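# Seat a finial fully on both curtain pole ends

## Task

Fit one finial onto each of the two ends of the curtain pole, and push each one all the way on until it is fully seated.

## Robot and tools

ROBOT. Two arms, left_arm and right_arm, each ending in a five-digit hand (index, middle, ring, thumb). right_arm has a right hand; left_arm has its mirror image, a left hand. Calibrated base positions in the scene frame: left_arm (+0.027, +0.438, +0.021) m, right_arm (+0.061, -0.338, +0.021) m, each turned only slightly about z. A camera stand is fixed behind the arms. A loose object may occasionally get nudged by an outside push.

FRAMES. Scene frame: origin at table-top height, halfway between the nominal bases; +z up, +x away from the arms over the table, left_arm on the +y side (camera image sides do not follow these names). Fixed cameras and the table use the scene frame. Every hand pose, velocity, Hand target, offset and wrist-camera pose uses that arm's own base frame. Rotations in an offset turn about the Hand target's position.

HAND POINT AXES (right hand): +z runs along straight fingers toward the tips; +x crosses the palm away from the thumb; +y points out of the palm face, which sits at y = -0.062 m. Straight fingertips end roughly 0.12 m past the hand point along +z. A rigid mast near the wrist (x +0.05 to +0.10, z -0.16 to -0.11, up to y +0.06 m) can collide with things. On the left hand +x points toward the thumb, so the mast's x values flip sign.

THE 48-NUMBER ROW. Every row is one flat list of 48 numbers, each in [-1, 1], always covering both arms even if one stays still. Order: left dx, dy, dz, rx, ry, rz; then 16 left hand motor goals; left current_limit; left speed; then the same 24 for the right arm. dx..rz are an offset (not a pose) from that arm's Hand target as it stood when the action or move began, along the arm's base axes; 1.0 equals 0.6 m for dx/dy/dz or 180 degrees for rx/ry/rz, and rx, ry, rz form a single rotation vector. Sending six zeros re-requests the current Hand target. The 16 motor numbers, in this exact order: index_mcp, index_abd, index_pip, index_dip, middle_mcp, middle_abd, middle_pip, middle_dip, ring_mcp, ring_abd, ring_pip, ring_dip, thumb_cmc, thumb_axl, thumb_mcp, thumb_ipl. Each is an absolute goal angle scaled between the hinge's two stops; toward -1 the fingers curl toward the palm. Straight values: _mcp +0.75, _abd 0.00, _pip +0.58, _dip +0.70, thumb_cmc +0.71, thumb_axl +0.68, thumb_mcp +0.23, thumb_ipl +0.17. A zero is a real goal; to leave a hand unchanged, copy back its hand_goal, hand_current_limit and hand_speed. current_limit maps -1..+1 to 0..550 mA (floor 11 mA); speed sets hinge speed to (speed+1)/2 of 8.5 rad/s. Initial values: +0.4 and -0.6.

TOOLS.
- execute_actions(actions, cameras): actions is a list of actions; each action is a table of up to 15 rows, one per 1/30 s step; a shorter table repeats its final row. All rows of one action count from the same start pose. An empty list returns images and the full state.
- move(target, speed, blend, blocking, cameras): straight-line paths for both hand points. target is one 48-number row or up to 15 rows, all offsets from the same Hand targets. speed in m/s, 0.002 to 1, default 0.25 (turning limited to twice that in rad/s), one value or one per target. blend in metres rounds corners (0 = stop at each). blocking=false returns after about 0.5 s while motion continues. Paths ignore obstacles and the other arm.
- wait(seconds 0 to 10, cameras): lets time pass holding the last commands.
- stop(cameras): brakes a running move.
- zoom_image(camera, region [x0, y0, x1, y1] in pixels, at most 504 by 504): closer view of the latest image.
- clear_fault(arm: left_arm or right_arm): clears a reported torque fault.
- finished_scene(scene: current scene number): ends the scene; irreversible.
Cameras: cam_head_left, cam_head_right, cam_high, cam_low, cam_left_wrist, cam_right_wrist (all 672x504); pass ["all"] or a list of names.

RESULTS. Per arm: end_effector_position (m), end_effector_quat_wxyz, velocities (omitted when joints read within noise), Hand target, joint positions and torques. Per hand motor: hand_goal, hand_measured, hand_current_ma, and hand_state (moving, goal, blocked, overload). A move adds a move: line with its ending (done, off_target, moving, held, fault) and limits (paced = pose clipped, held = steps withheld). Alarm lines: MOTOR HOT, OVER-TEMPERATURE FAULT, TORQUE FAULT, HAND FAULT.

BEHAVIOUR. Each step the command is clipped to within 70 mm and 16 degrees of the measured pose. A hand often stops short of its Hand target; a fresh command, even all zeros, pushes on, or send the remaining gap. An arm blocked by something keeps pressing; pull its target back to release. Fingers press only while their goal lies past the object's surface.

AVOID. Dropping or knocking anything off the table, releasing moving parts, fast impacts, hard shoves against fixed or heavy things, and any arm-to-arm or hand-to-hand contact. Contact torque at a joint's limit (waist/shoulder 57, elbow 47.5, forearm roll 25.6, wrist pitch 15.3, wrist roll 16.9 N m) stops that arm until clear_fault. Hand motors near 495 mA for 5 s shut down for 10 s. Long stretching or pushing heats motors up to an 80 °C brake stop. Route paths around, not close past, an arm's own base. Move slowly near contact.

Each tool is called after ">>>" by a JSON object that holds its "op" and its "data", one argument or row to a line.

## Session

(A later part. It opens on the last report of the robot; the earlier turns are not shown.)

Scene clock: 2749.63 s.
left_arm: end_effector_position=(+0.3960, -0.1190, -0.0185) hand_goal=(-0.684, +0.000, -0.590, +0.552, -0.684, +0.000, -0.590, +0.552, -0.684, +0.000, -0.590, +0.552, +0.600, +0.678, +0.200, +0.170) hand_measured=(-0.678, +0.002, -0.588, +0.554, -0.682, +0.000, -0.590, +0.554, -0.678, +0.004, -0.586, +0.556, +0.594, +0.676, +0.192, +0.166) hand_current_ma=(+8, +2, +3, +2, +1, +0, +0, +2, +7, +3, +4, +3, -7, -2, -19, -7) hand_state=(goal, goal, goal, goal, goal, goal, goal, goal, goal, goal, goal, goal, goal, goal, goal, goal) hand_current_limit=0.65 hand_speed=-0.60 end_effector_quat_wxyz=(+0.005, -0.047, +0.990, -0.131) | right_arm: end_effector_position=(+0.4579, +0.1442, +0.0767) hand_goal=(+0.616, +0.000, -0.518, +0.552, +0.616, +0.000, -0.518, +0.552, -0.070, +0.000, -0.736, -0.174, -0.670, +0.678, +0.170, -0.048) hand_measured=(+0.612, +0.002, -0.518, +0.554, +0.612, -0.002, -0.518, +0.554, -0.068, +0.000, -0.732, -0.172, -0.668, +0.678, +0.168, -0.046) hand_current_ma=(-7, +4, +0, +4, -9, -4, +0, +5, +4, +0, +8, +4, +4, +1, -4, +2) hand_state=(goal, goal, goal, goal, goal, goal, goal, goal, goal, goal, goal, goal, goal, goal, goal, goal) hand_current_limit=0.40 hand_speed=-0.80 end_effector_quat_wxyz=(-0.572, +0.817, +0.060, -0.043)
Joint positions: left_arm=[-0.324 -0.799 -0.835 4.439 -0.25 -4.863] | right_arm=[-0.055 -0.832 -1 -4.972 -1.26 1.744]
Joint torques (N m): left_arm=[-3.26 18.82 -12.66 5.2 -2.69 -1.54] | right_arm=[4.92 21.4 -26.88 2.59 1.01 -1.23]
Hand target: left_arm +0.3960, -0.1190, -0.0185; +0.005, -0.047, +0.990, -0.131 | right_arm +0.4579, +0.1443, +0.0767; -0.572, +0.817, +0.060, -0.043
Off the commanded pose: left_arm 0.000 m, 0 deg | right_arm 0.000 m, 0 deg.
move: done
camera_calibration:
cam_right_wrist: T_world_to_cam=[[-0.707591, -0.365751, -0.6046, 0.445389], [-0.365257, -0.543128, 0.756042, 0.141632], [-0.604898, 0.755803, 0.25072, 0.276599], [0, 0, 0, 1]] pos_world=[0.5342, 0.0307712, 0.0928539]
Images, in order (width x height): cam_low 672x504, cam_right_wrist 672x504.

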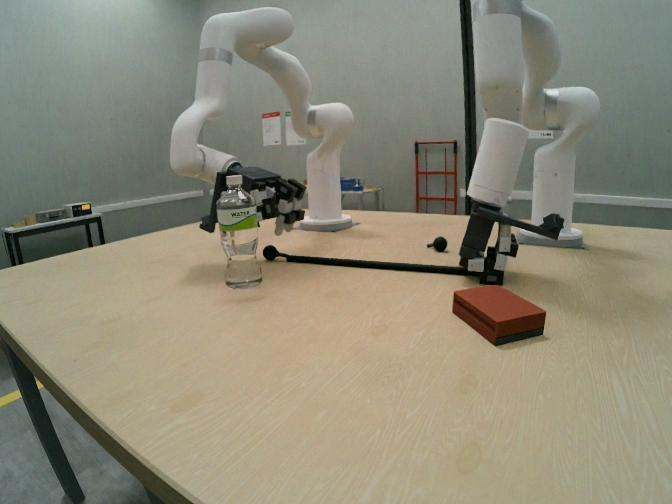

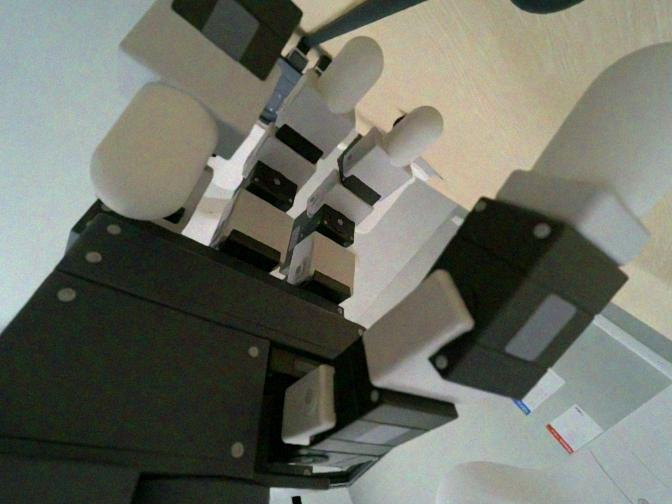

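>>> {"op": "move", "data": {
  "target": [
    [0,0,0,0,0,0, -0.685,0,-0.591,0.551, -0.685,0,-0.591,0.551, -0.685,0,-0.591,0.551, 0.6,0.677,0.2,0.17, 0.65,-0.6, 0,0,-0.0985,0,0,0, 0.616,0,-0.518,0.552, 0.616,0,-0.518,0.552, -0.07,0,-0.736,-0.174, -0.671,0.677,0.169,-0.049, 0.4,-0.8],
    [0,0,0,0,0,0, -0.685,0,-0.591,0.551, -0.685,0,-0.591,0.551, -0.685,0,-0.591,0.551, 0.6,0.677,0.2,0.17, 0.65,-0.6, 0,0,-0.0985,0,0,0, 0.36,0,-0.518,0.552, 0.36,0,-0.518,0.552, -0.07,0,-0.736,-0.174, -0.671,0.677,0.0,-0.049, 0.2,-0.85]
  ],
  "speed": [0.06,0.05],
  "cameras": ["cam_low","cam_right_wrist"]
}}

>>> {"op": "zoom_image", "data": {
  "camera": "cam_low",
  "region": [255, 235, 315, 275]
}}

>>> {"op": "zoom_image", "data": {
  "camera": "cam_right_wrist",
  "region": [300, 0, 660, 200]
}}

Scene clock: 2763.40 s.
left_arm: end_effector_position=(+0.3960, -0.1190, -0.0185) hand_goal=(-0.684, +0.000, -0.590, +0.552, -0.684, +0.000, -0.590, +0.552, -0.684, +0.000, -0.590, +0.552, +0.600, +0.678, +0.200, +0.170) hand_measured=(-0.678, +0.002, -0.588, +0.554, -0.682, +0.000, -0.590, +0.554, -0.678, +0.004, -0.586, +0.556, +0.594, +0.676, +0.192, +0.166) hand_current_ma=(+8, +2, +3, +2, +1, +0, +0, +2, +7, +3, +4, +3, -7, -2, -19, -7) hand_state=(goal, goal, goal, goal, goal, goal, goal, goal, goal, goal, goal, goal, goal, goal, goal, goal) hand_current_limit=0.65 hand_speed=-0.60 end_effector_quat_wxyz=(+0.005, -0.047, +0.990, -0.131) | right_arm: end_effector_position=(+0.4579, +0.1443, +0.0176) hand_goal=(+0.360, +0.000, -0.518, +0.552, +0.360, +0.000, -0.518, +0.552, -0.070, +0.000, -0.736, -0.174, -0.670, +0.678, +0.000, -0.048) hand_measured=(+0.360, +0.002, -0.516, +0.554, +0.362, -0.002, -0.516, +0.554, -0.068, +0.000, -0.732, -0.172, -0.668, +0.678, +0.002, -0.046) hand_current_ma=(+1, +4, +2, +4, +5, -4, +3, +5, +4, +0, +8, +4, +4, +1, +6, +2) hand_state=(goal, goal, goal, goal, goal, goal, goal, goal, goal, goal, goal, goal, goal, goal, goal, goal) hand_current_limit=0.20 hand_speed=-0.85 end_effector_quat_wxyz=(-0.572, +0.817, +0.060, -0.043)
Joint positions: left_arm=[-0.324 -0.799 -0.835 4.439 -0.25 -4.863] | right_arm=[-0.055 -0.97 -1.055 -4.945 -1.24 1.66]
Joint torques (N m): left_arm=[-2.67 21.24 -12.67 4.61 -2.67 -1.48] | right_arm=[0.34 22.51 -23.93 2.17 0.96 -1.08]
Hand target: left_arm +0.3960, -0.1190, -0.0185; +0.005, -0.047, +0.990, -0.131 | right_arm +0.4579, +0.1443, +0.0176; -0.572, +0.817, +0.060, -0.043
Off the commanded pose: left_arm 0.000 m, 0 deg | right_arm 0.000 m, 0 deg.
move: done
camera_calibration:
cam_right_wrist: T_world_to_cam=[[-0.707559, -0.365862, -0.604571, 0.409679], [-0.365219, -0.543088, 0.756089, 0.186345], [-0.604959, 0.755778, 0.250646, 0.291378], [0, 0, 0, 1]] pos_world=[0.5342, 0.030871, 0.033754]
Images, in order (width x height): cam_low 672x504, cam_right_wrist 672x504.

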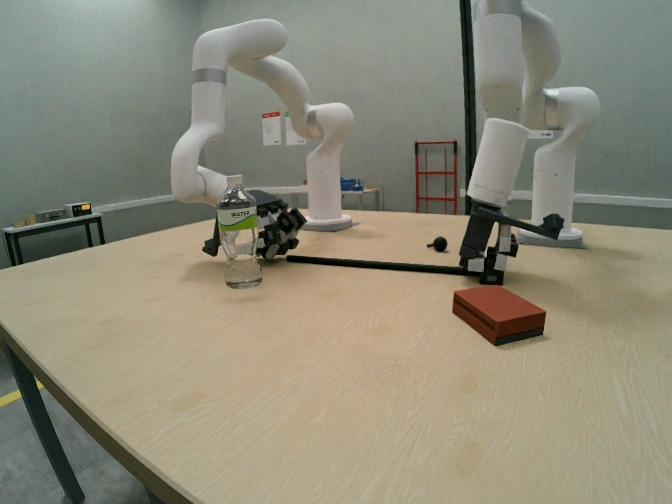

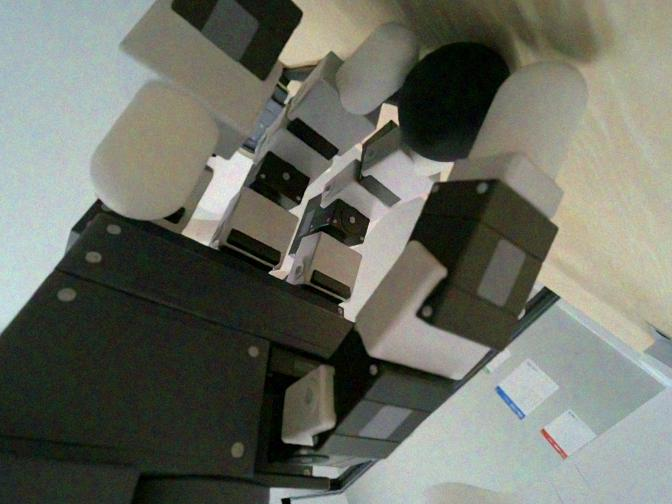

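Scaled by 8.400 from the camera's 672x504 image, which has a finer 960x720 frame.

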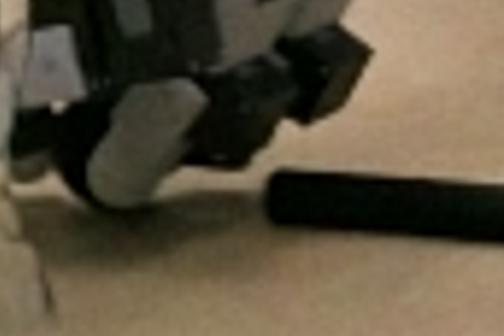

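Scaled by 1.400 from the camera's 672x504 image, which has a finer 960x720 frame.

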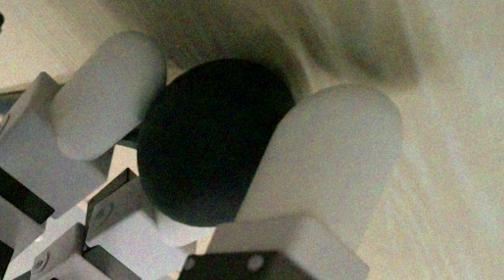

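>>> {"op": "move", "data": {
  "target": [
    [0,0,0,0,0,0, -0.685,0,-0.591,0.551, -0.685,0,-0.591,0.551, -0.685,0,-0.591,0.551, 0.6,0.677,0.2,0.17, 0.65,-0.6, 0,0,0,0,0,0, 0.29,0,-0.518,0.552, 0.29,0,-0.518,0.552, -0.07,0,-0.736,-0.174, -0.671,0.677,-0.15,-0.049, 0.4,-0.9],
    [0,0,0,0,0,0, -0.685,0,-0.591,0.551, -0.685,0,-0.591,0.551, -0.685,0,-0.591,0.551, 0.6,0.677,0.2,0.17, 0.65,-0.6, 0.0007,-0.005,0.0042,0,0,0, 0.29,0,-0.518,0.552, 0.29,0,-0.518,0.552, -0.07,0,-0.736,-0.174, -0.671,0.677,-0.15,-0.049, 0.4,-0.9]
  ],
  "speed": 0.02,
  "cameras": ["cam_low","cam_right_wrist","cam_high","cam_head_right"]
}}

>>> {"op": "zoom_image", "data": {
  "camera": "cam_low",
  "region": [255, 235, 315, 275]
}}

>>> {"op": "zoom_image", "data": {
  "camera": "cam_high",
  "region": [220, 250, 340, 350]
}}

Scene clock: 2776.33 s.
left_arm: end_effector_position=(+0.3960, -0.1190, -0.0185) hand_goal=(-0.684, +0.000, -0.590, +0.552, -0.684, +0.000, -0.590, +0.552, -0.684, +0.000, -0.590, +0.552, +0.600, +0.678, +0.200, +0.170) hand_measured=(-0.678, +0.002, -0.588, +0.554, -0.682, +0.000, -0.590, +0.554, -0.678, +0.004, -0.586, +0.556, +0.594, +0.676, +0.192, +0.166) hand_current_ma=(+8, +2, +3, +2, +1, +0, +0, +2, +7, +3, +4, +3, -7, -2, -19, -7) hand_state=(goal, goal, goal, goal, goal, goal, goal, goal, goal, goal, goal, goal, goal, goal, goal, goal) hand_current_limit=0.65 hand_speed=-0.60 end_effector_quat_wxyz=(+0.005, -0.047, +0.990, -0.131) | right_arm: end_effector_position=(+0.4583, +0.1413, +0.0200) hand_goal=(+0.290, +0.000, -0.518, +0.552, +0.290, +0.000, -0.518, +0.552, -0.070, +0.000, -0.736, -0.174, -0.670, +0.678, -0.150, -0.048) hand_measured=(+0.332, +0.006, -0.500, +0.558, +0.336, -0.004, -0.500, +0.560, -0.068, +0.000, -0.732, -0.172, -0.670, +0.678, -0.026, -0.032) hand_current_ma=(+137, +8, +49, +15, +161, -5, +48, +17, +3, +0, +8, +4, +0, +1, +385, +56) hand_state=(blocked, goal, goal, goal, blocked, goal, goal, goal, goal, goal, goal, goal, goal, goal, blocked, goal) hand_current_limit=0.40 hand_speed=-0.90 end_effector_quat_wxyz=(-0.572, +0.817, +0.060, -0.043)
Joint positions: left_arm=[-0.324 -0.799 -0.835 4.439 -0.25 -4.863] | right_arm=[-0.061 -0.965 -1.054 -4.952 -1.241 1.664]
Joint torques (N m): left_arm=[-1.77 23.17 -12.78 4.81 -2.83 -1.42] | right_arm=[-4.5 45.09 -6.75 -2.73 -3.37 1.38]
Hand target: left_arm +0.3960, -0.1190, -0.0185; +0.005, -0.047, +0.990, -0.131 | right_arm +0.4583, +0.1413, +0.0201; -0.572, +0.817, +0.060, -0.043
Off the commanded pose: left_arm 0.000 m, 0 deg | right_arm 0.000 m, 0 deg.
move: done
camera_calibration:
cam_right_wrist: T_world_to_cam=[[-0.707576, -0.365829, -0.60457, 0.410385], [-0.36526, -0.54305, 0.756096, 0.182992], [-0.604914, 0.755821, 0.250626, 0.293235], [0, 0, 0, 1]] pos_world=[0.5346, 0.027871, 0.036254]
Images, in order (width x height): cam_head_right 672x504, cam_high 672x504, cam_low 672x504, cam_right_wrist 672x504.

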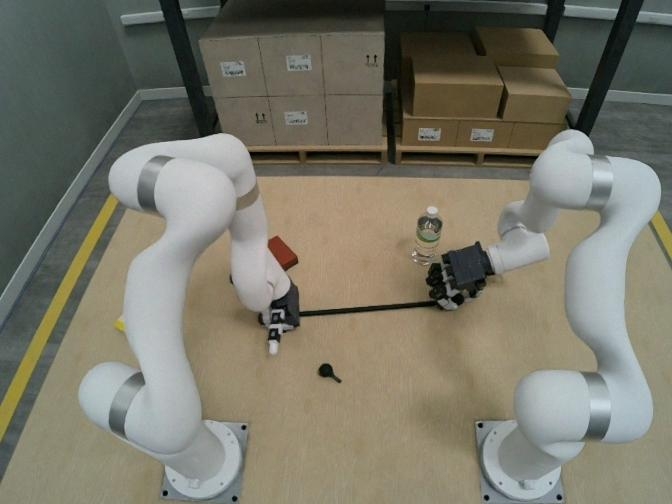

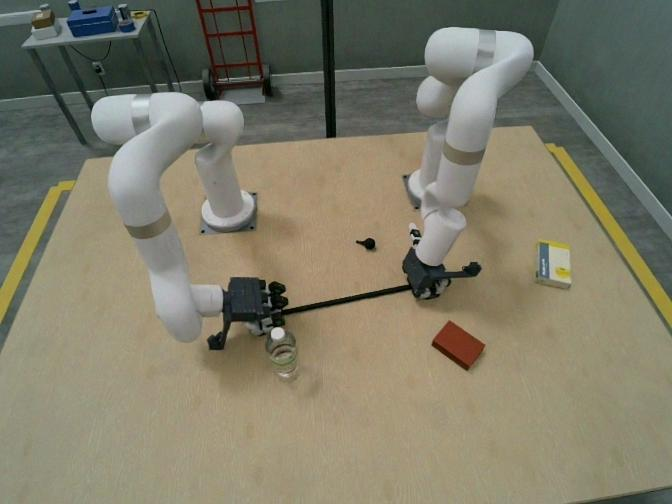

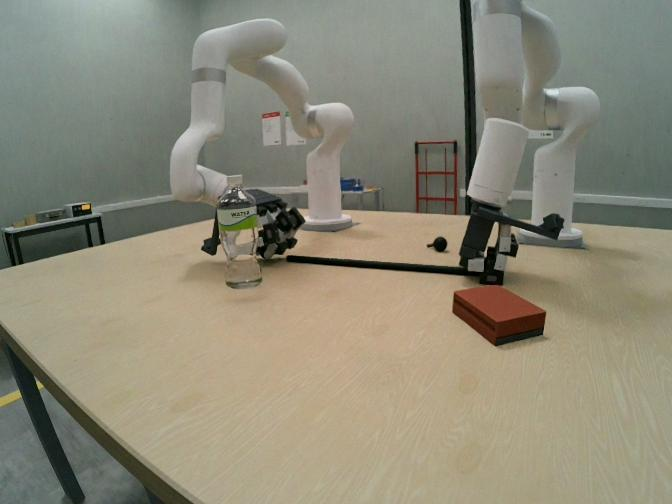

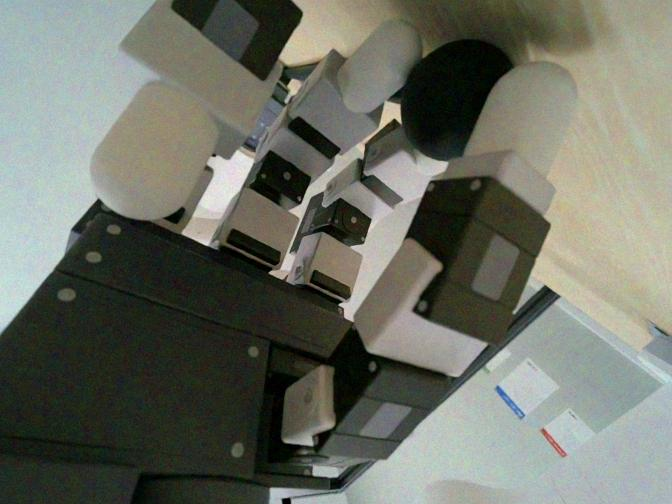

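Scaled by 8.400 from the camera's 672x504 image, which has a finer 960x720 frame.

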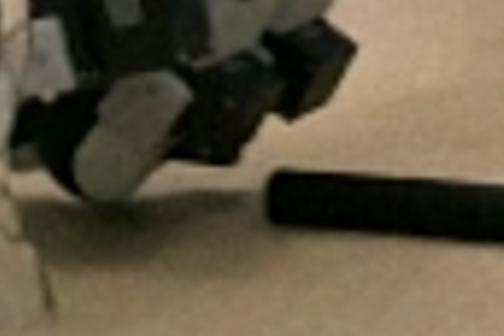

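Scaled by 4.200 from the camera's 672x504 image, which has a finer 960x720 frame.

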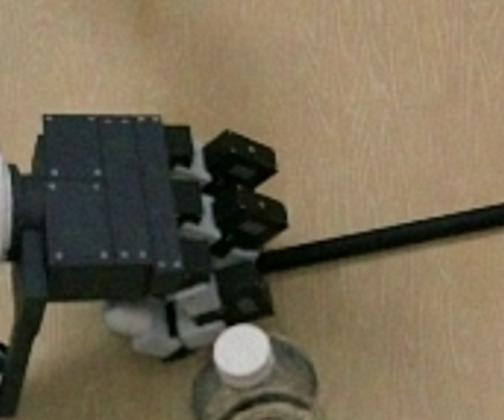

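>>> {"op": "move", "data": {
  "target": [0,0,0,0,0,0, -0.685,0,-0.591,0.551, -0.685,0,-0.591,0.551, -0.685,0,-0.591,0.551, 0.6,0.677,0.2,0.17, 0.65,-0.6, -0.0006,0.0038,-0.0035,-0.03846,-0.00576,0, 0.29,0,-0.518,0.552, 0.29,0,-0.518,0.552, -0.07,0,-0.736,-0.174, -0.671,0.677,-0.15,-0.049, 0.4,-0.9],
  "speed": 0.02,
  "cameras": ["cam_low"]
}}

>>> {"op": "zoom_image", "data": {
  "camera": "cam_low",
  "region": [255, 235, 315, 275]
}}

Scene clock: 2804.33 s.
left_arm: end_effector_position=(+0.3960, -0.1190, -0.0185) hand_goal=(-0.684, +0.000, -0.590, +0.552, -0.684, +0.000, -0.590, +0.552, -0.684, +0.000, -0.590, +0.552, +0.600, +0.678, +0.200, +0.170) hand_measured=(-0.678, +0.002, -0.588, +0.554, -0.682, +0.000, -0.590, +0.554, -0.678, +0.004, -0.586, +0.556, +0.594, +0.676, +0.192, +0.166) hand_current_ma=(+8, +2, +3, +2, +1, +0, +0, +2, +7, +3, +4, +3, -7, -2, -19, -7) hand_state=(goal, goal, goal, goal, goal, goal, goal, goal, goal, goal, goal, goal, goal, goal, goal, goal) hand_current_limit=0.65 hand_speed=-0.60 end_effector_quat_wxyz=(+0.005, -0.047, +0.990, -0.131) | right_arm: end_effector_position=(+0.4580, +0.1435, +0.0180) hand_goal=(+0.290, +0.000, -0.518, +0.552, +0.290, +0.000, -0.518, +0.552, -0.070, +0.000, -0.736, -0.174, -0.670, +0.678, -0.150, -0.048) hand_measured=(+0.332, +0.006, -0.498, +0.560, +0.336, -0.004, -0.498, +0.560, -0.068, +0.000, -0.732, -0.172, -0.670, +0.678, -0.026, -0.032) hand_current_ma=(+137, +8, +53, +16, +161, -5, +52, +19, +3, +0, +8, +4, +0, +1, +385, +57) hand_state=(blocked, goal, blocked, goal, blocked, goal, goal, goal, goal, goal, goal, goal, goal, goal, blocked, goal) hand_current_limit=0.40 hand_speed=-0.90 end_effector_quat_wxyz=(-0.521, +0.850, +0.063, -0.039)
Joint positions: left_arm=[-0.324 -0.799 -0.835 4.439 -0.25 -4.863] | right_arm=[-0.017 -0.917 -1.023 -4.93 -1.119 1.688]
Joint torques (N m): left_arm=[-1.67 23.38 -13.3 4.75 -2.78 -1.44] | right_arm=[7.02 42.9 -8 2.61 0.86 1.4]
Hand target: left_arm +0.3960, -0.1190, -0.0185; +0.005, -0.047, +0.990, -0.131 | right_arm +0.4580, +0.1436, +0.0180; -0.521, +0.850, +0.063, -0.039
Off the commanded pose: left_arm 0.000 m, 0 deg | right_arm 0.000 m, 0 deg.
move: done
Images, in order (width x height): cam_low 672x504.

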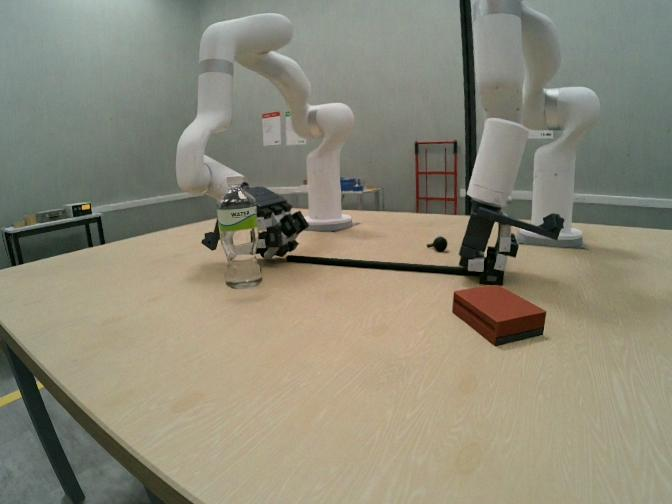

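Scaled by 8.400 from the camera's 672x504 image, which has a finer 960x720 frame.

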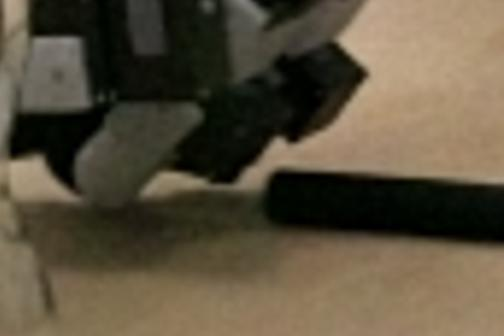

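>>> {"op": "zoom_image", "data": {
  "camera": "cam_low",
  "region": [262, 240, 302, 270]
}}

>>> {"op": "execute_actions", "data": {
  "actions": [],
  "cameras": ["cam_head_left","cam_head_right","cam_right_wrist","cam_left_wrist","cam_high"]
}}

>>> {"op": "zoom_image", "data": {
  "camera": "cam_head_left",
  "region": [400, 260, 480, 320]
}}

>>> {"op": "zoom_image", "data": {
  "camera": "cam_right_wrist",
  "region": [260, 20, 560, 200]
}}

Scaled by 12.600 from the camera's 672x504 image, which has a finer 960x720 frame.

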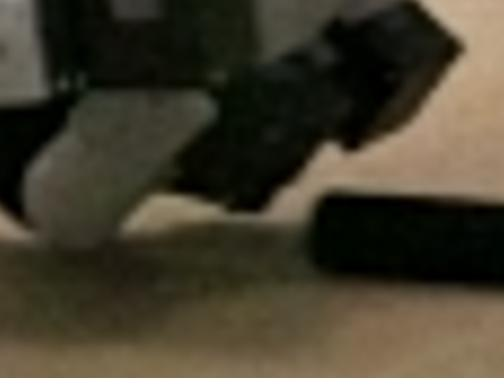

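Scene clock: 2817.30 s.
left_arm: end_effector_position=(+0.3960, -0.1190, -0.0185) hand_goal=(-0.684, +0.000, -0.590, +0.552, -0.684, +0.000, -0.590, +0.552, -0.684, +0.000, -0.590, +0.552, +0.600, +0.678, +0.200, +0.170) hand_measured=(-0.678, +0.002, -0.588, +0.554, -0.682, +0.000, -0.590, +0.554, -0.678, +0.004, -0.586, +0.556, +0.594, +0.676, +0.192, +0.166) hand_current_ma=(+8, +2, +3, +2, +1, +0, +0, +2, +7, +3, +4, +3, -7, -2, -19, -7) hand_state=(goal, goal, goal, goal, goal, goal, goal, goal, goal, goal, goal, goal, goal, goal, goal, goal) hand_current_limit=0.65 hand_speed=-0.60 end_effector_quat_wxyz=(+0.005, -0.047, +0.990, -0.131) | right_arm: end_effector_position=(+0.4580, +0.1436, +0.0180) hand_goal=(+0.290, +0.000, -0.518, +0.552, +0.290, +0.000, -0.518, +0.552, -0.070, +0.000, -0.736, -0.174, -0.670, +0.678, -0.150, -0.048) hand_measured=(+0.332, +0.006, -0.498, +0.560, +0.336, -0.004, -0.498, +0.560, -0.068, +0.000, -0.732, -0.172, -0.670, +0.678, -0.026, -0.032) hand_current_ma=(+137, +8, +53, +16, +161, -5, +52, +19, +3, +0, +8, +4, +0, +1, +385, +57) hand_state=(blocked, goal, blocked, goal, blocked, goal, goal, goal, goal, goal, goal, goal, goal, goal, blocked, goal) hand_current_limit=0.40 hand_speed=-0.90 end_effector_quat_wxyz=(-0.521, +0.850, +0.063, -0.039)
Joint positions: left_arm=[-0.324 -0.799 -0.835 4.439 -0.25 -4.863] | right_arm=[-0.017 -0.917 -1.023 -4.93 -1.119 1.688]
Joint velocities: within noise
Joint torques (N m): left_arm=[-0.2 24.24 -12.75 4.56 -2.73 -1.48] | right_arm=[6.74 43.51 -7.25 2.23 1.03 1.48]
Hand target: left_arm +0.3960, -0.1190, -0.0185; +0.005, -0.047, +0.990, -0.131 | right_arm +0.4580, +0.1436, +0.0180; -0.521, +0.850, +0.063, -0.039
Off the commanded pose: left_arm 0.000 m, 0 deg | right_arm 0.000 m, 0 deg.
camera_calibration:
cam_left_wrist: T_world_to_cam=[[0.812415, -0.56538, 0.142575, -0.415834], [-0.400218, -0.362879, 0.841513, 0.0834952], [-0.424037, -0.740719, -0.521084, 0.193351], [0, 0, 0, 1]] pos_world=[0.453234, -0.0615864, 0.0897772]
cam_right_wrist: T_world_to_cam=[[-0.696947, -0.436817, -0.568732, 0.414384], [-0.379356, -0.448449, 0.80931, 0.177519], [-0.608568, 0.779798, 0.146836, 0.29195], [0, 0, 0, 1]] pos_world=[0.533818, 0.0329556, 0.049137]
Images, in order (width x height): cam_head_left 672x504, cam_head_right 672x504, cam_high 672x504, cam_left_wrist 672x504, cam_right_wrist 672x504.

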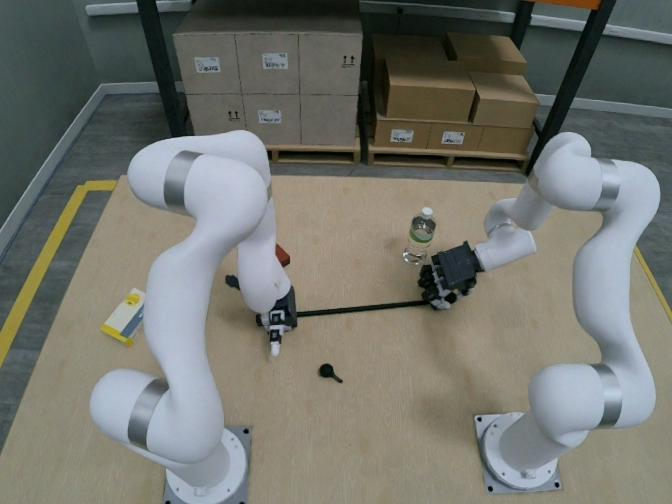

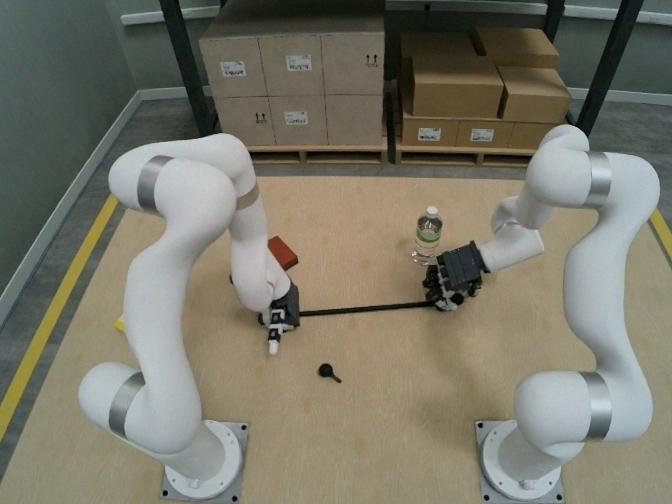

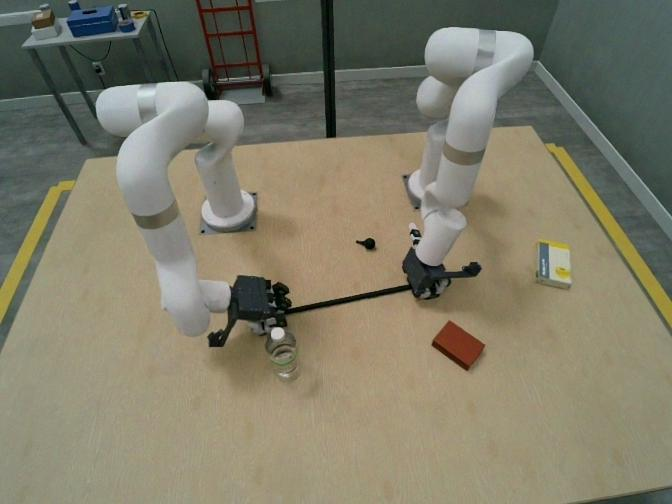

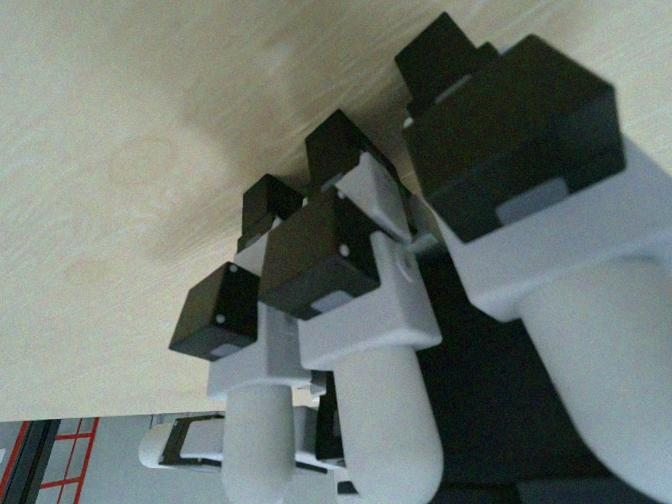

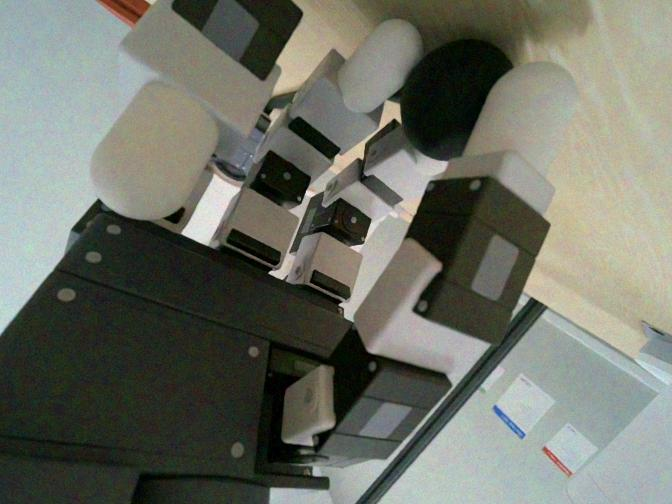

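Scaled by 6.300 from the camera's 672x504 image, which has a finer 960x720 frame.

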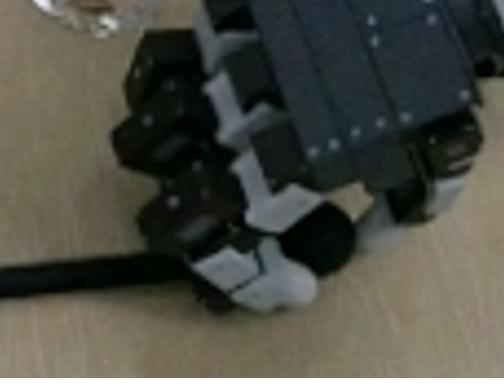

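Scaled by 1.680 from the camera's 672x504 image, which has a finer 960x720 frame.

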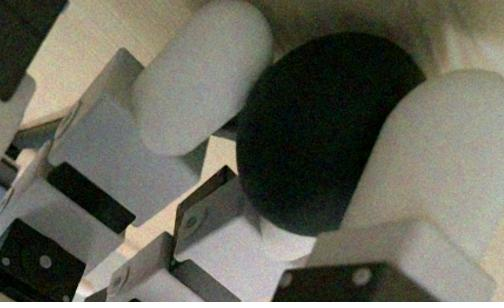

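>>> {"op": "move", "data": {
  "target": [0,0,0,0,0,0, -0.685,0,-0.591,0.551, -0.685,0,-0.591,0.551, -0.685,0,-0.591,0.551, 0.6,0.677,0.2,0.17, 0.65,-0.6, -0.0004,0.0028,-0.0037,-0.033,-0.0049,0, 0.29,0,-0.518,0.552, 0.29,0,-0.518,0.552, -0.07,0,-0.736,-0.174, -0.671,0.677,-0.15,-0.049, 0.4,-0.9],
  "speed": 0.02,
  "cameras": ["cam_low"]
}}

>>> {"op": "zoom_image", "data": {
  "camera": "cam_low",
  "region": [262, 240, 302, 270]
}}

Scene clock: 2840.97 s.
left_arm: end_effector_position=(+0.3960, -0.1190, -0.0185) hand_goal=(-0.684, +0.000, -0.590, +0.552, -0.684, +0.000, -0.590, +0.552, -0.684, +0.000, -0.590, +0.552, +0.600, +0.678, +0.200, +0.170) hand_measured=(-0.678, +0.002, -0.588, +0.554, -0.682, +0.000, -0.590, +0.554, -0.678, +0.004, -0.586, +0.556, +0.594, +0.676, +0.192, +0.166) hand_current_ma=(+8, +2, +3, +2, +1, +0, +0, +2, +7, +3, +4, +3, -7, -2, -19, -7) hand_state=(goal, goal, goal, goal, goal, goal, goal, goal, goal, goal, goal, goal, goal, goal, goal, goal) hand_current_limit=0.65 hand_speed=-0.60 end_effector_quat_wxyz=(+0.005, -0.047, +0.990, -0.131) | right_arm: end_effector_position=(+0.4577, +0.1452, +0.0158) hand_goal=(+0.290, +0.000, -0.518, +0.552, +0.290, +0.000, -0.518, +0.552, -0.070, +0.000, -0.736, -0.174, -0.670, +0.678, -0.150, -0.048) hand_measured=(+0.332, +0.006, -0.496, +0.560, +0.336, -0.004, -0.498, +0.560, -0.068, +0.000, -0.732, -0.172, -0.670, +0.678, -0.028, -0.032) hand_current_ma=(+137, +8, +57, +17, +161, -5, +56, +20, +3, +0, +8, +4, +0, +1, +385, +57) hand_state=(blocked, goal, blocked, goal, blocked, goal, blocked, goal, goal, goal, goal, goal, goal, goal, blocked, goal) hand_current_limit=0.40 hand_speed=-0.90 end_effector_quat_wxyz=(-0.476, +0.877, +0.065, -0.035)
Joint positions: left_arm=[-0.324 -0.799 -0.835 4.439 -0.25 -4.863] | right_arm=[0.024 -0.882 -1.001 -4.912 -1.014 1.711]
Joint torques (N m): left_arm=[1.14 25.55 -12.7 4.55 -2.65 -1.38] | right_arm=[5.74 42.77 -8.03 2.2 1.01 1.57]
Hand target: left_arm +0.3960, -0.1190, -0.0185; +0.005, -0.047, +0.990, -0.131 | right_arm +0.4577, +0.1452, +0.0158; -0.476, +0.877, +0.065, -0.035
Off the commanded pose: left_arm 0.000 m, 0 deg | right_arm 0.000 m, 0 deg.
move: done
Images, in order (width x height): cam_low 672x504.

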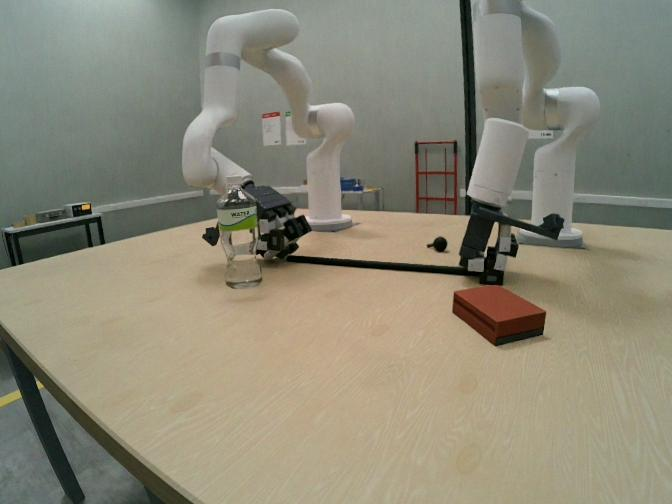

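Scaled by 12.600 from the camera's 672x504 image, which has a finer 960x720 frame.

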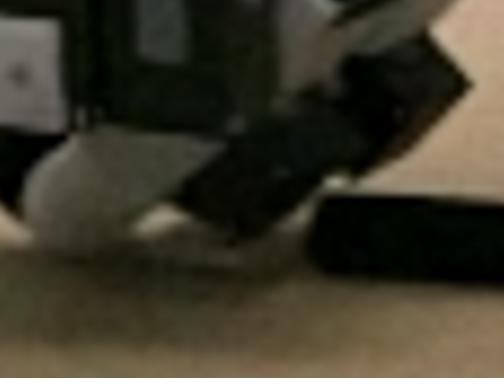

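>>> {"op": "execute_actions", "data": {
  "actions": [],
  "cameras": ["cam_right_wrist"]
}}

>>> {"op": "zoom_image", "data": {
  "camera": "cam_right_wrist",
  "region": [360, 60, 440, 140]
}}

Scene clock: 2868.47 s.
left_arm: end_effector_position=(+0.3960, -0.1190, -0.0185) hand_goal=(-0.684, +0.000, -0.590, +0.552, -0.684, +0.000, -0.590, +0.552, -0.684, +0.000, -0.590, +0.552, +0.600, +0.678, +0.200, +0.170) hand_measured=(-0.678, +0.002, -0.588, +0.554, -0.682, +0.000, -0.590, +0.554, -0.678, +0.004, -0.586, +0.556, +0.594, +0.676, +0.192, +0.166) hand_current_ma=(+8, +2, +3, +2, +1, +0, +0, +2, +7, +3, +4, +3, -7, -2, -19, -7) hand_state=(goal, goal, goal, goal, goal, goal, goal, goal, goal, goal, goal, goal, goal, goal, goal, goal) hand_current_limit=0.65 hand_speed=-0.60 end_effector_quat_wxyz=(+0.005, -0.047, +0.990, -0.131) | right_arm: end_effector_position=(+0.4577, +0.1452, +0.0158) hand_goal=(+0.290, +0.000, -0.518, +0.552, +0.290, +0.000, -0.518, +0.552, -0.070, +0.000, -0.736, -0.174, -0.670, +0.678, -0.150, -0.048) hand_measured=(+0.332, +0.006, -0.496, +0.560, +0.336, -0.004, -0.498, +0.560, -0.068, +0.000, -0.732, -0.172, -0.670, +0.678, -0.028, -0.032) hand_current_ma=(+137, +8, +57, +17, +161, -5, +56, +20, +3, +0, +8, +4, +0, +1, +385, +57) hand_state=(blocked, goal, blocked, goal, blocked, goal, blocked, goal, goal, goal, goal, goal, goal, goal, blocked, goal) hand_current_limit=0.40 hand_speed=-0.90 end_effector_quat_wxyz=(-0.476, +0.877, +0.065, -0.035)
Joint positions: left_arm=[-0.324 -0.799 -0.835 4.439 -0.25 -4.863] | right_arm=[0.024 -0.882 -1.001 -4.912 -1.014 1.711]
Joint velocities: within noise
Joint torques (N m): left_arm=[1.72 26.05 -13.24 5.25 -2.65 -1.29] | right_arm=[6.48 44.1 -7.49 2.25 0.97 1.46]
Hand target: left_arm +0.3960, -0.1190, -0.0185; +0.005, -0.047, +0.990, -0.131 | right_arm +0.4577, +0.1452, +0.0158; -0.476, +0.877, +0.065, -0.035
Off the commanded pose: left_arm 0.000 m, 0 deg | right_arm 0.000 m, 0 deg.
camera_calibration:
cam_right_wrist: T_world_to_cam=[[-0.688482, -0.493866, -0.53112, 0.41753], [-0.392133, -0.362562, 0.845447, 0.172866], [-0.610101, 0.790345, 0.0559564, 0.291396], [0, 0, 0, 1]] pos_world=[0.53303, 0.0385747, 0.0593045]
Images, in order (width x height): cam_right_wrist 672x504.

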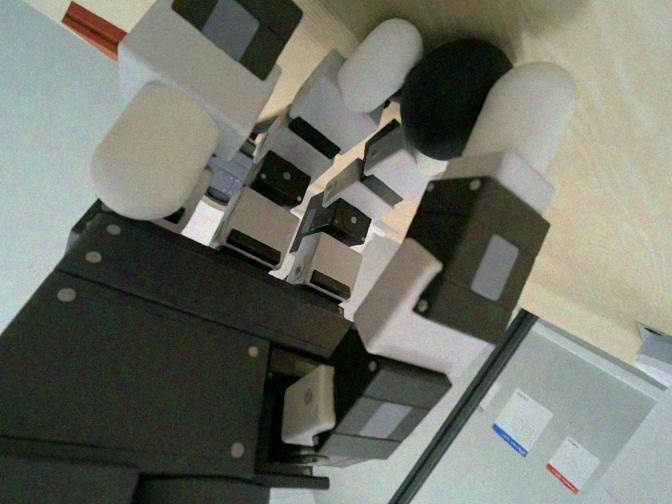

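Scaled by 6.300 from the camera's 672x504 image, which has a finer 960x720 frame.

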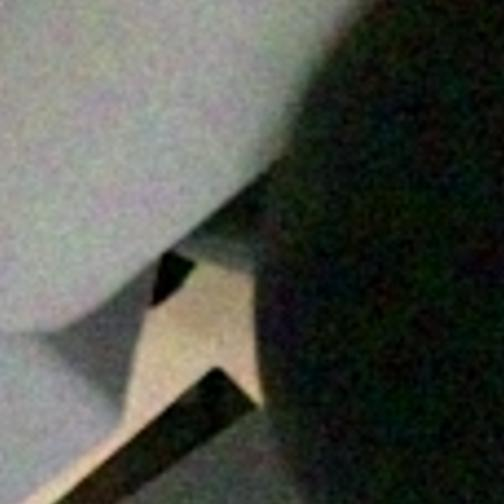

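>>> {"op": "move", "data": {
  "target": [0,0,0,0,0,0, -0.685,0,-0.591,0.551, -0.685,0,-0.591,0.551, -0.685,0,-0.591,0.551, 0.6,0.677,0.2,0.17, 0.65,-0.6, -0.0017,0.0115,0,0,0,0, 0.29,0,-0.518,0.552, 0.29,0,-0.518,0.552, -0.07,0,-0.736,-0.174, -0.671,0.677,-0.15,-0.049, 0.4,-0.9],
  "speed": 0.015,
  "cameras": ["cam_low","cam_right_wrist"]
}}

>>> {"op": "zoom_image", "data": {
  "camera": "cam_low",
  "region": [262, 240, 302, 270]
}}

>>> {"op": "zoom_image", "data": {
  "camera": "cam_right_wrist",
  "region": [360, 60, 440, 140]
}}

Scene clock: 2900.73 s.
left_arm: end_effector_position=(+0.3960, -0.1190, -0.0185) hand_goal=(-0.684, +0.000, -0.590, +0.552, -0.684, +0.000, -0.590, +0.552, -0.684, +0.000, -0.590, +0.552, +0.600, +0.678, +0.200, +0.170) hand_measured=(-0.678, +0.002, -0.588, +0.554, -0.682, +0.000, -0.590, +0.554, -0.678, +0.004, -0.586, +0.556, +0.594, +0.676, +0.192, +0.166) hand_current_ma=(+8, +2, +3, +2, +1, +0, +0, +2, +7, +3, +4, +3, -7, -2, -19, -7) hand_state=(goal, goal, goal, goal, goal, goal, goal, goal, goal, goal, goal, goal, goal, goal, goal, goal) hand_current_limit=0.65 hand_speed=-0.60 end_effector_quat_wxyz=(+0.005, -0.047, +0.990, -0.131) | right_arm: end_effector_position=(+0.4567, +0.1521, +0.0158) hand_goal=(+0.290, +0.000, -0.518, +0.552, +0.290, +0.000, -0.518, +0.552, -0.070, +0.000, -0.736, -0.174, -0.670, +0.678, -0.150, -0.048) hand_measured=(+0.332, +0.006, -0.496, +0.560, +0.336, -0.004, -0.496, +0.560, -0.068, +0.000, -0.732, -0.172, -0.670, +0.678, -0.028, -0.032) hand_current_ma=(+137, +8, +58, +17, +161, -5, +56, +20, +3, +0, +8, +4, +0, +1, +385, +57) hand_state=(blocked, goal, blocked, goal, blocked, goal, blocked, goal, goal, goal, goal, goal, goal, goal, blocked, goal) hand_current_limit=0.40 hand_speed=-0.90 end_effector_quat_wxyz=(-0.476, +0.877, +0.065, -0.035)
Joint positions: left_arm=[-0.324 -0.799 -0.835 4.439 -0.25 -4.863] | right_arm=[0.038 -0.881 -0.999 -4.897 -1.012 1.71]
Joint torques (N m): left_arm=[1.81 27.14 -12.5 4.7 -2.7 -1.26] | right_arm=[5.81 44.99 -8.04 2.01 1.14 -1.15]
Hand target: left_arm +0.3960, -0.1190, -0.0185; +0.005, -0.047, +0.990, -0.131 | right_arm +0.4567, +0.1521, +0.0158; -0.476, +0.877, +0.065, -0.035
Off the commanded pose: left_arm 0.000 m, 0 deg | right_arm 0.000 m, 0 deg.
move: done
camera_calibration:
cam_right_wrist: T_world_to_cam=[[-0.688482, -0.493866, -0.53112, 0.420131], [-0.392133, -0.362562, 0.845447, 0.1749], [-0.610101, 0.790345, 0.0559564, 0.285351], [0, 0, 0, 1]] pos_world=[0.53193, 0.0453747, 0.0593045]
Images, in order (width x height): cam_low 672x504, cam_right_wrist 672x504.

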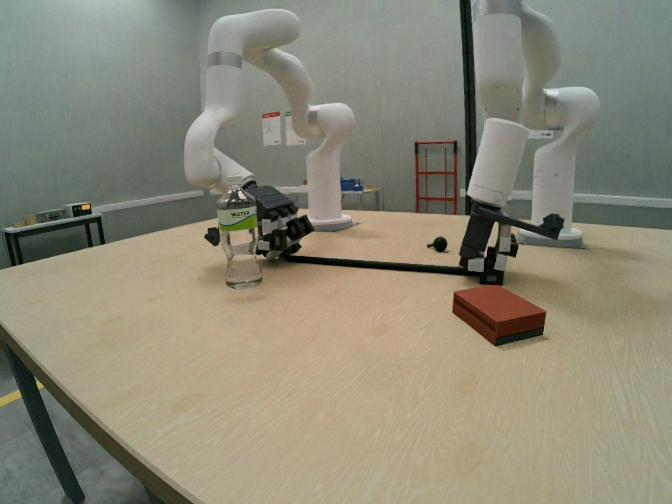

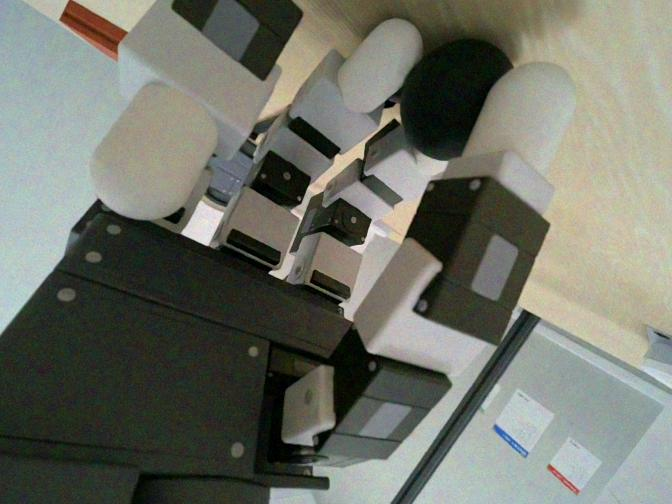

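Scaled by 12.600 from the camera's 672x504 image, which has a finer 960x720 frame.

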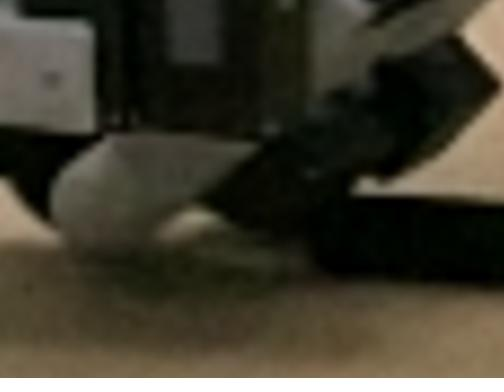

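Scaled by 6.300 from the camera's 672x504 image, which has a finer 960x720 frame.

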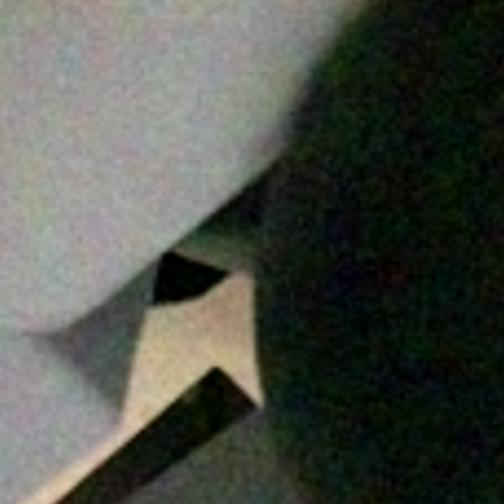

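>>> {"op": "move", "data": {
  "target": [0,0,0,0,0,0, -0.685,0,-0.591,0.551, -0.685,0,-0.591,0.551, -0.685,0,-0.591,0.551, 0.6,0.677,0.2,0.17, 0.65,-0.6, -0.00099,0.0066,0,0,0,0, 0.29,0,-0.518,0.552, 0.29,0,-0.518,0.552, -0.07,0,-0.736,-0.174, -0.671,0.677,-0.15,-0.049, 0.4,-0.9],
  "speed": 0.01,
  "cameras": ["cam_low","cam_right_wrist"]
}}

>>> {"op": "zoom_image", "data": {
  "camera": "cam_low",
  "region": [262, 240, 302, 270]
}}

>>> {"op": "zoom_image", "data": {
  "camera": "cam_right_wrist",
  "region": [360, 60, 440, 140]
}}

Scene clock: 2924.27 s.
left_arm: end_effector_position=(+0.3960, -0.1190, -0.0185) hand_goal=(-0.684, +0.000, -0.590, +0.552, -0.684, +0.000, -0.590, +0.552, -0.684, +0.000, -0.590, +0.552, +0.600, +0.678, +0.200, +0.170) hand_measured=(-0.678, +0.002, -0.588, +0.554, -0.682, +0.000, -0.590, +0.554, -0.678, +0.004, -0.586, +0.556, +0.594, +0.676, +0.192, +0.166) hand_current_ma=(+8, +2, +3, +2, +1, +0, +0, +2, +7, +3, +4, +3, -7, -2, -19, -7) hand_state=(goal, goal, goal, goal, goal, goal, goal, goal, goal, goal, goal, goal, goal, goal, goal, goal) hand_current_limit=0.65 hand_speed=-0.60 end_effector_quat_wxyz=(+0.005, -0.047, +0.990, -0.131) | right_arm: end_effector_position=(+0.4561, +0.1560, +0.0158) hand_goal=(+0.290, +0.000, -0.518, +0.552, +0.290, +0.000, -0.518, +0.552, -0.070, +0.000, -0.736, -0.174, -0.670, +0.678, -0.150, -0.048) hand_measured=(+0.332, +0.006, -0.496, +0.560, +0.336, -0.004, -0.496, +0.560, -0.068, +0.000, -0.732, -0.172, -0.670, +0.678, -0.028, -0.032) hand_current_ma=(+137, +8, +58, +17, +161, -5, +56, +20, +3, +0, +8, +4, +0, +1, +385, +57) hand_state=(blocked, goal, blocked, goal, blocked, goal, blocked, goal, goal, goal, goal, goal, goal, goal, blocked, goal) hand_current_limit=0.40 hand_speed=-0.90 end_effector_quat_wxyz=(-0.476, +0.877, +0.065, -0.035)
Joint positions: left_arm=[-0.324 -0.799 -0.835 4.439 -0.25 -4.863] | right_arm=[0.046 -0.88 -0.998 -4.889 -1.011 1.71]
Joint torques (N m): left_arm=[0.97 27.93 -12.53 4.7 -2.73 -1.3] | right_arm=[9.87 43.71 -8.4 2.47 1.18 -1.23]
Hand target: left_arm +0.3960, -0.1190, -0.0185; +0.005, -0.047, +0.990, -0.131 | right_arm +0.4561, +0.1561, +0.0158; -0.476, +0.877, +0.065, -0.035
Off the commanded pose: left_arm 0.000 m, 0 deg | right_arm 0.000 m, 0 deg.
move: done
camera_calibration:
cam_right_wrist: T_world_to_cam=[[-0.688482, -0.493866, -0.53112, 0.421762], [-0.392133, -0.362562, 0.845447, 0.176154], [-0.610101, 0.790345, 0.0559564, 0.281884], [0, 0, 0, 1]] pos_world=[0.53143, 0.0493747, 0.0593045]
Images, in order (width x height): cam_low 672x504, cam_right_wrist 672x504.

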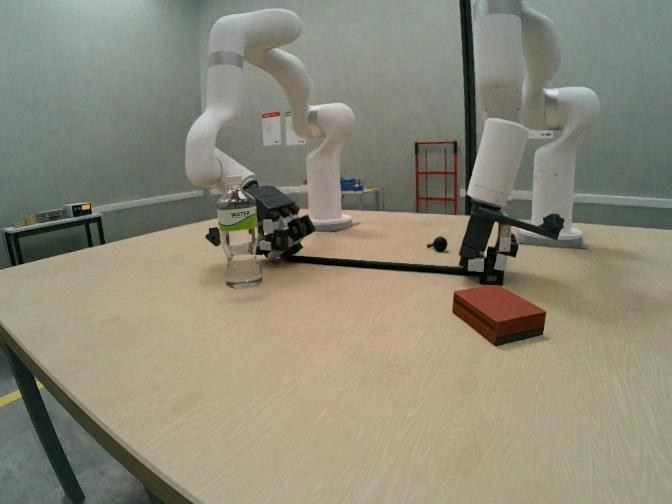

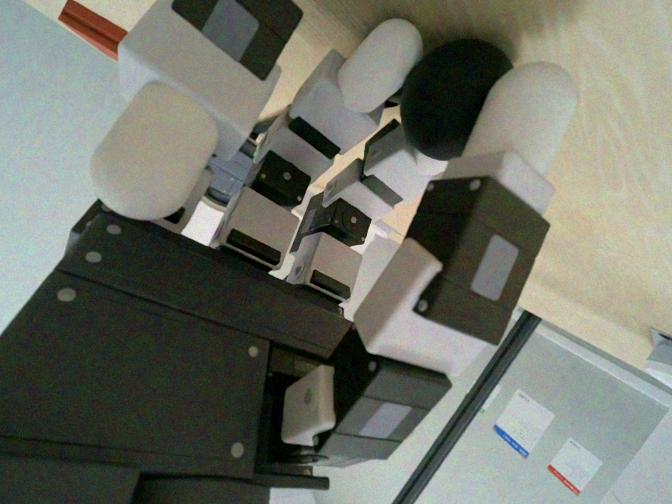

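Scaled by 12.600 from the camera's 672x504 image, which has a finer 960x720 frame.

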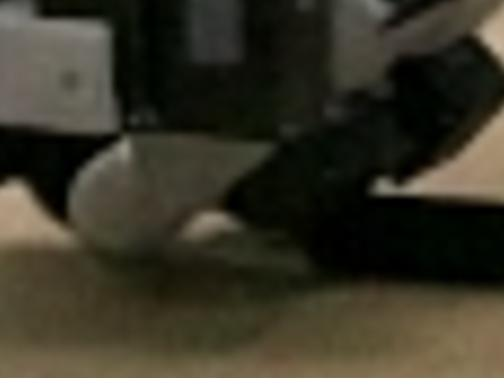

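Scaled by 6.300 from the camera's 672x504 image, which has a finer 960x720 frame.

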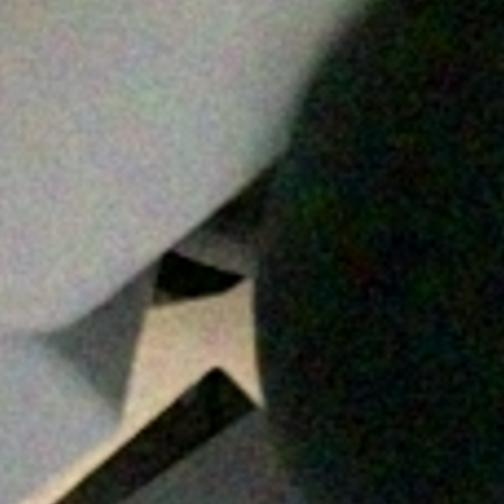

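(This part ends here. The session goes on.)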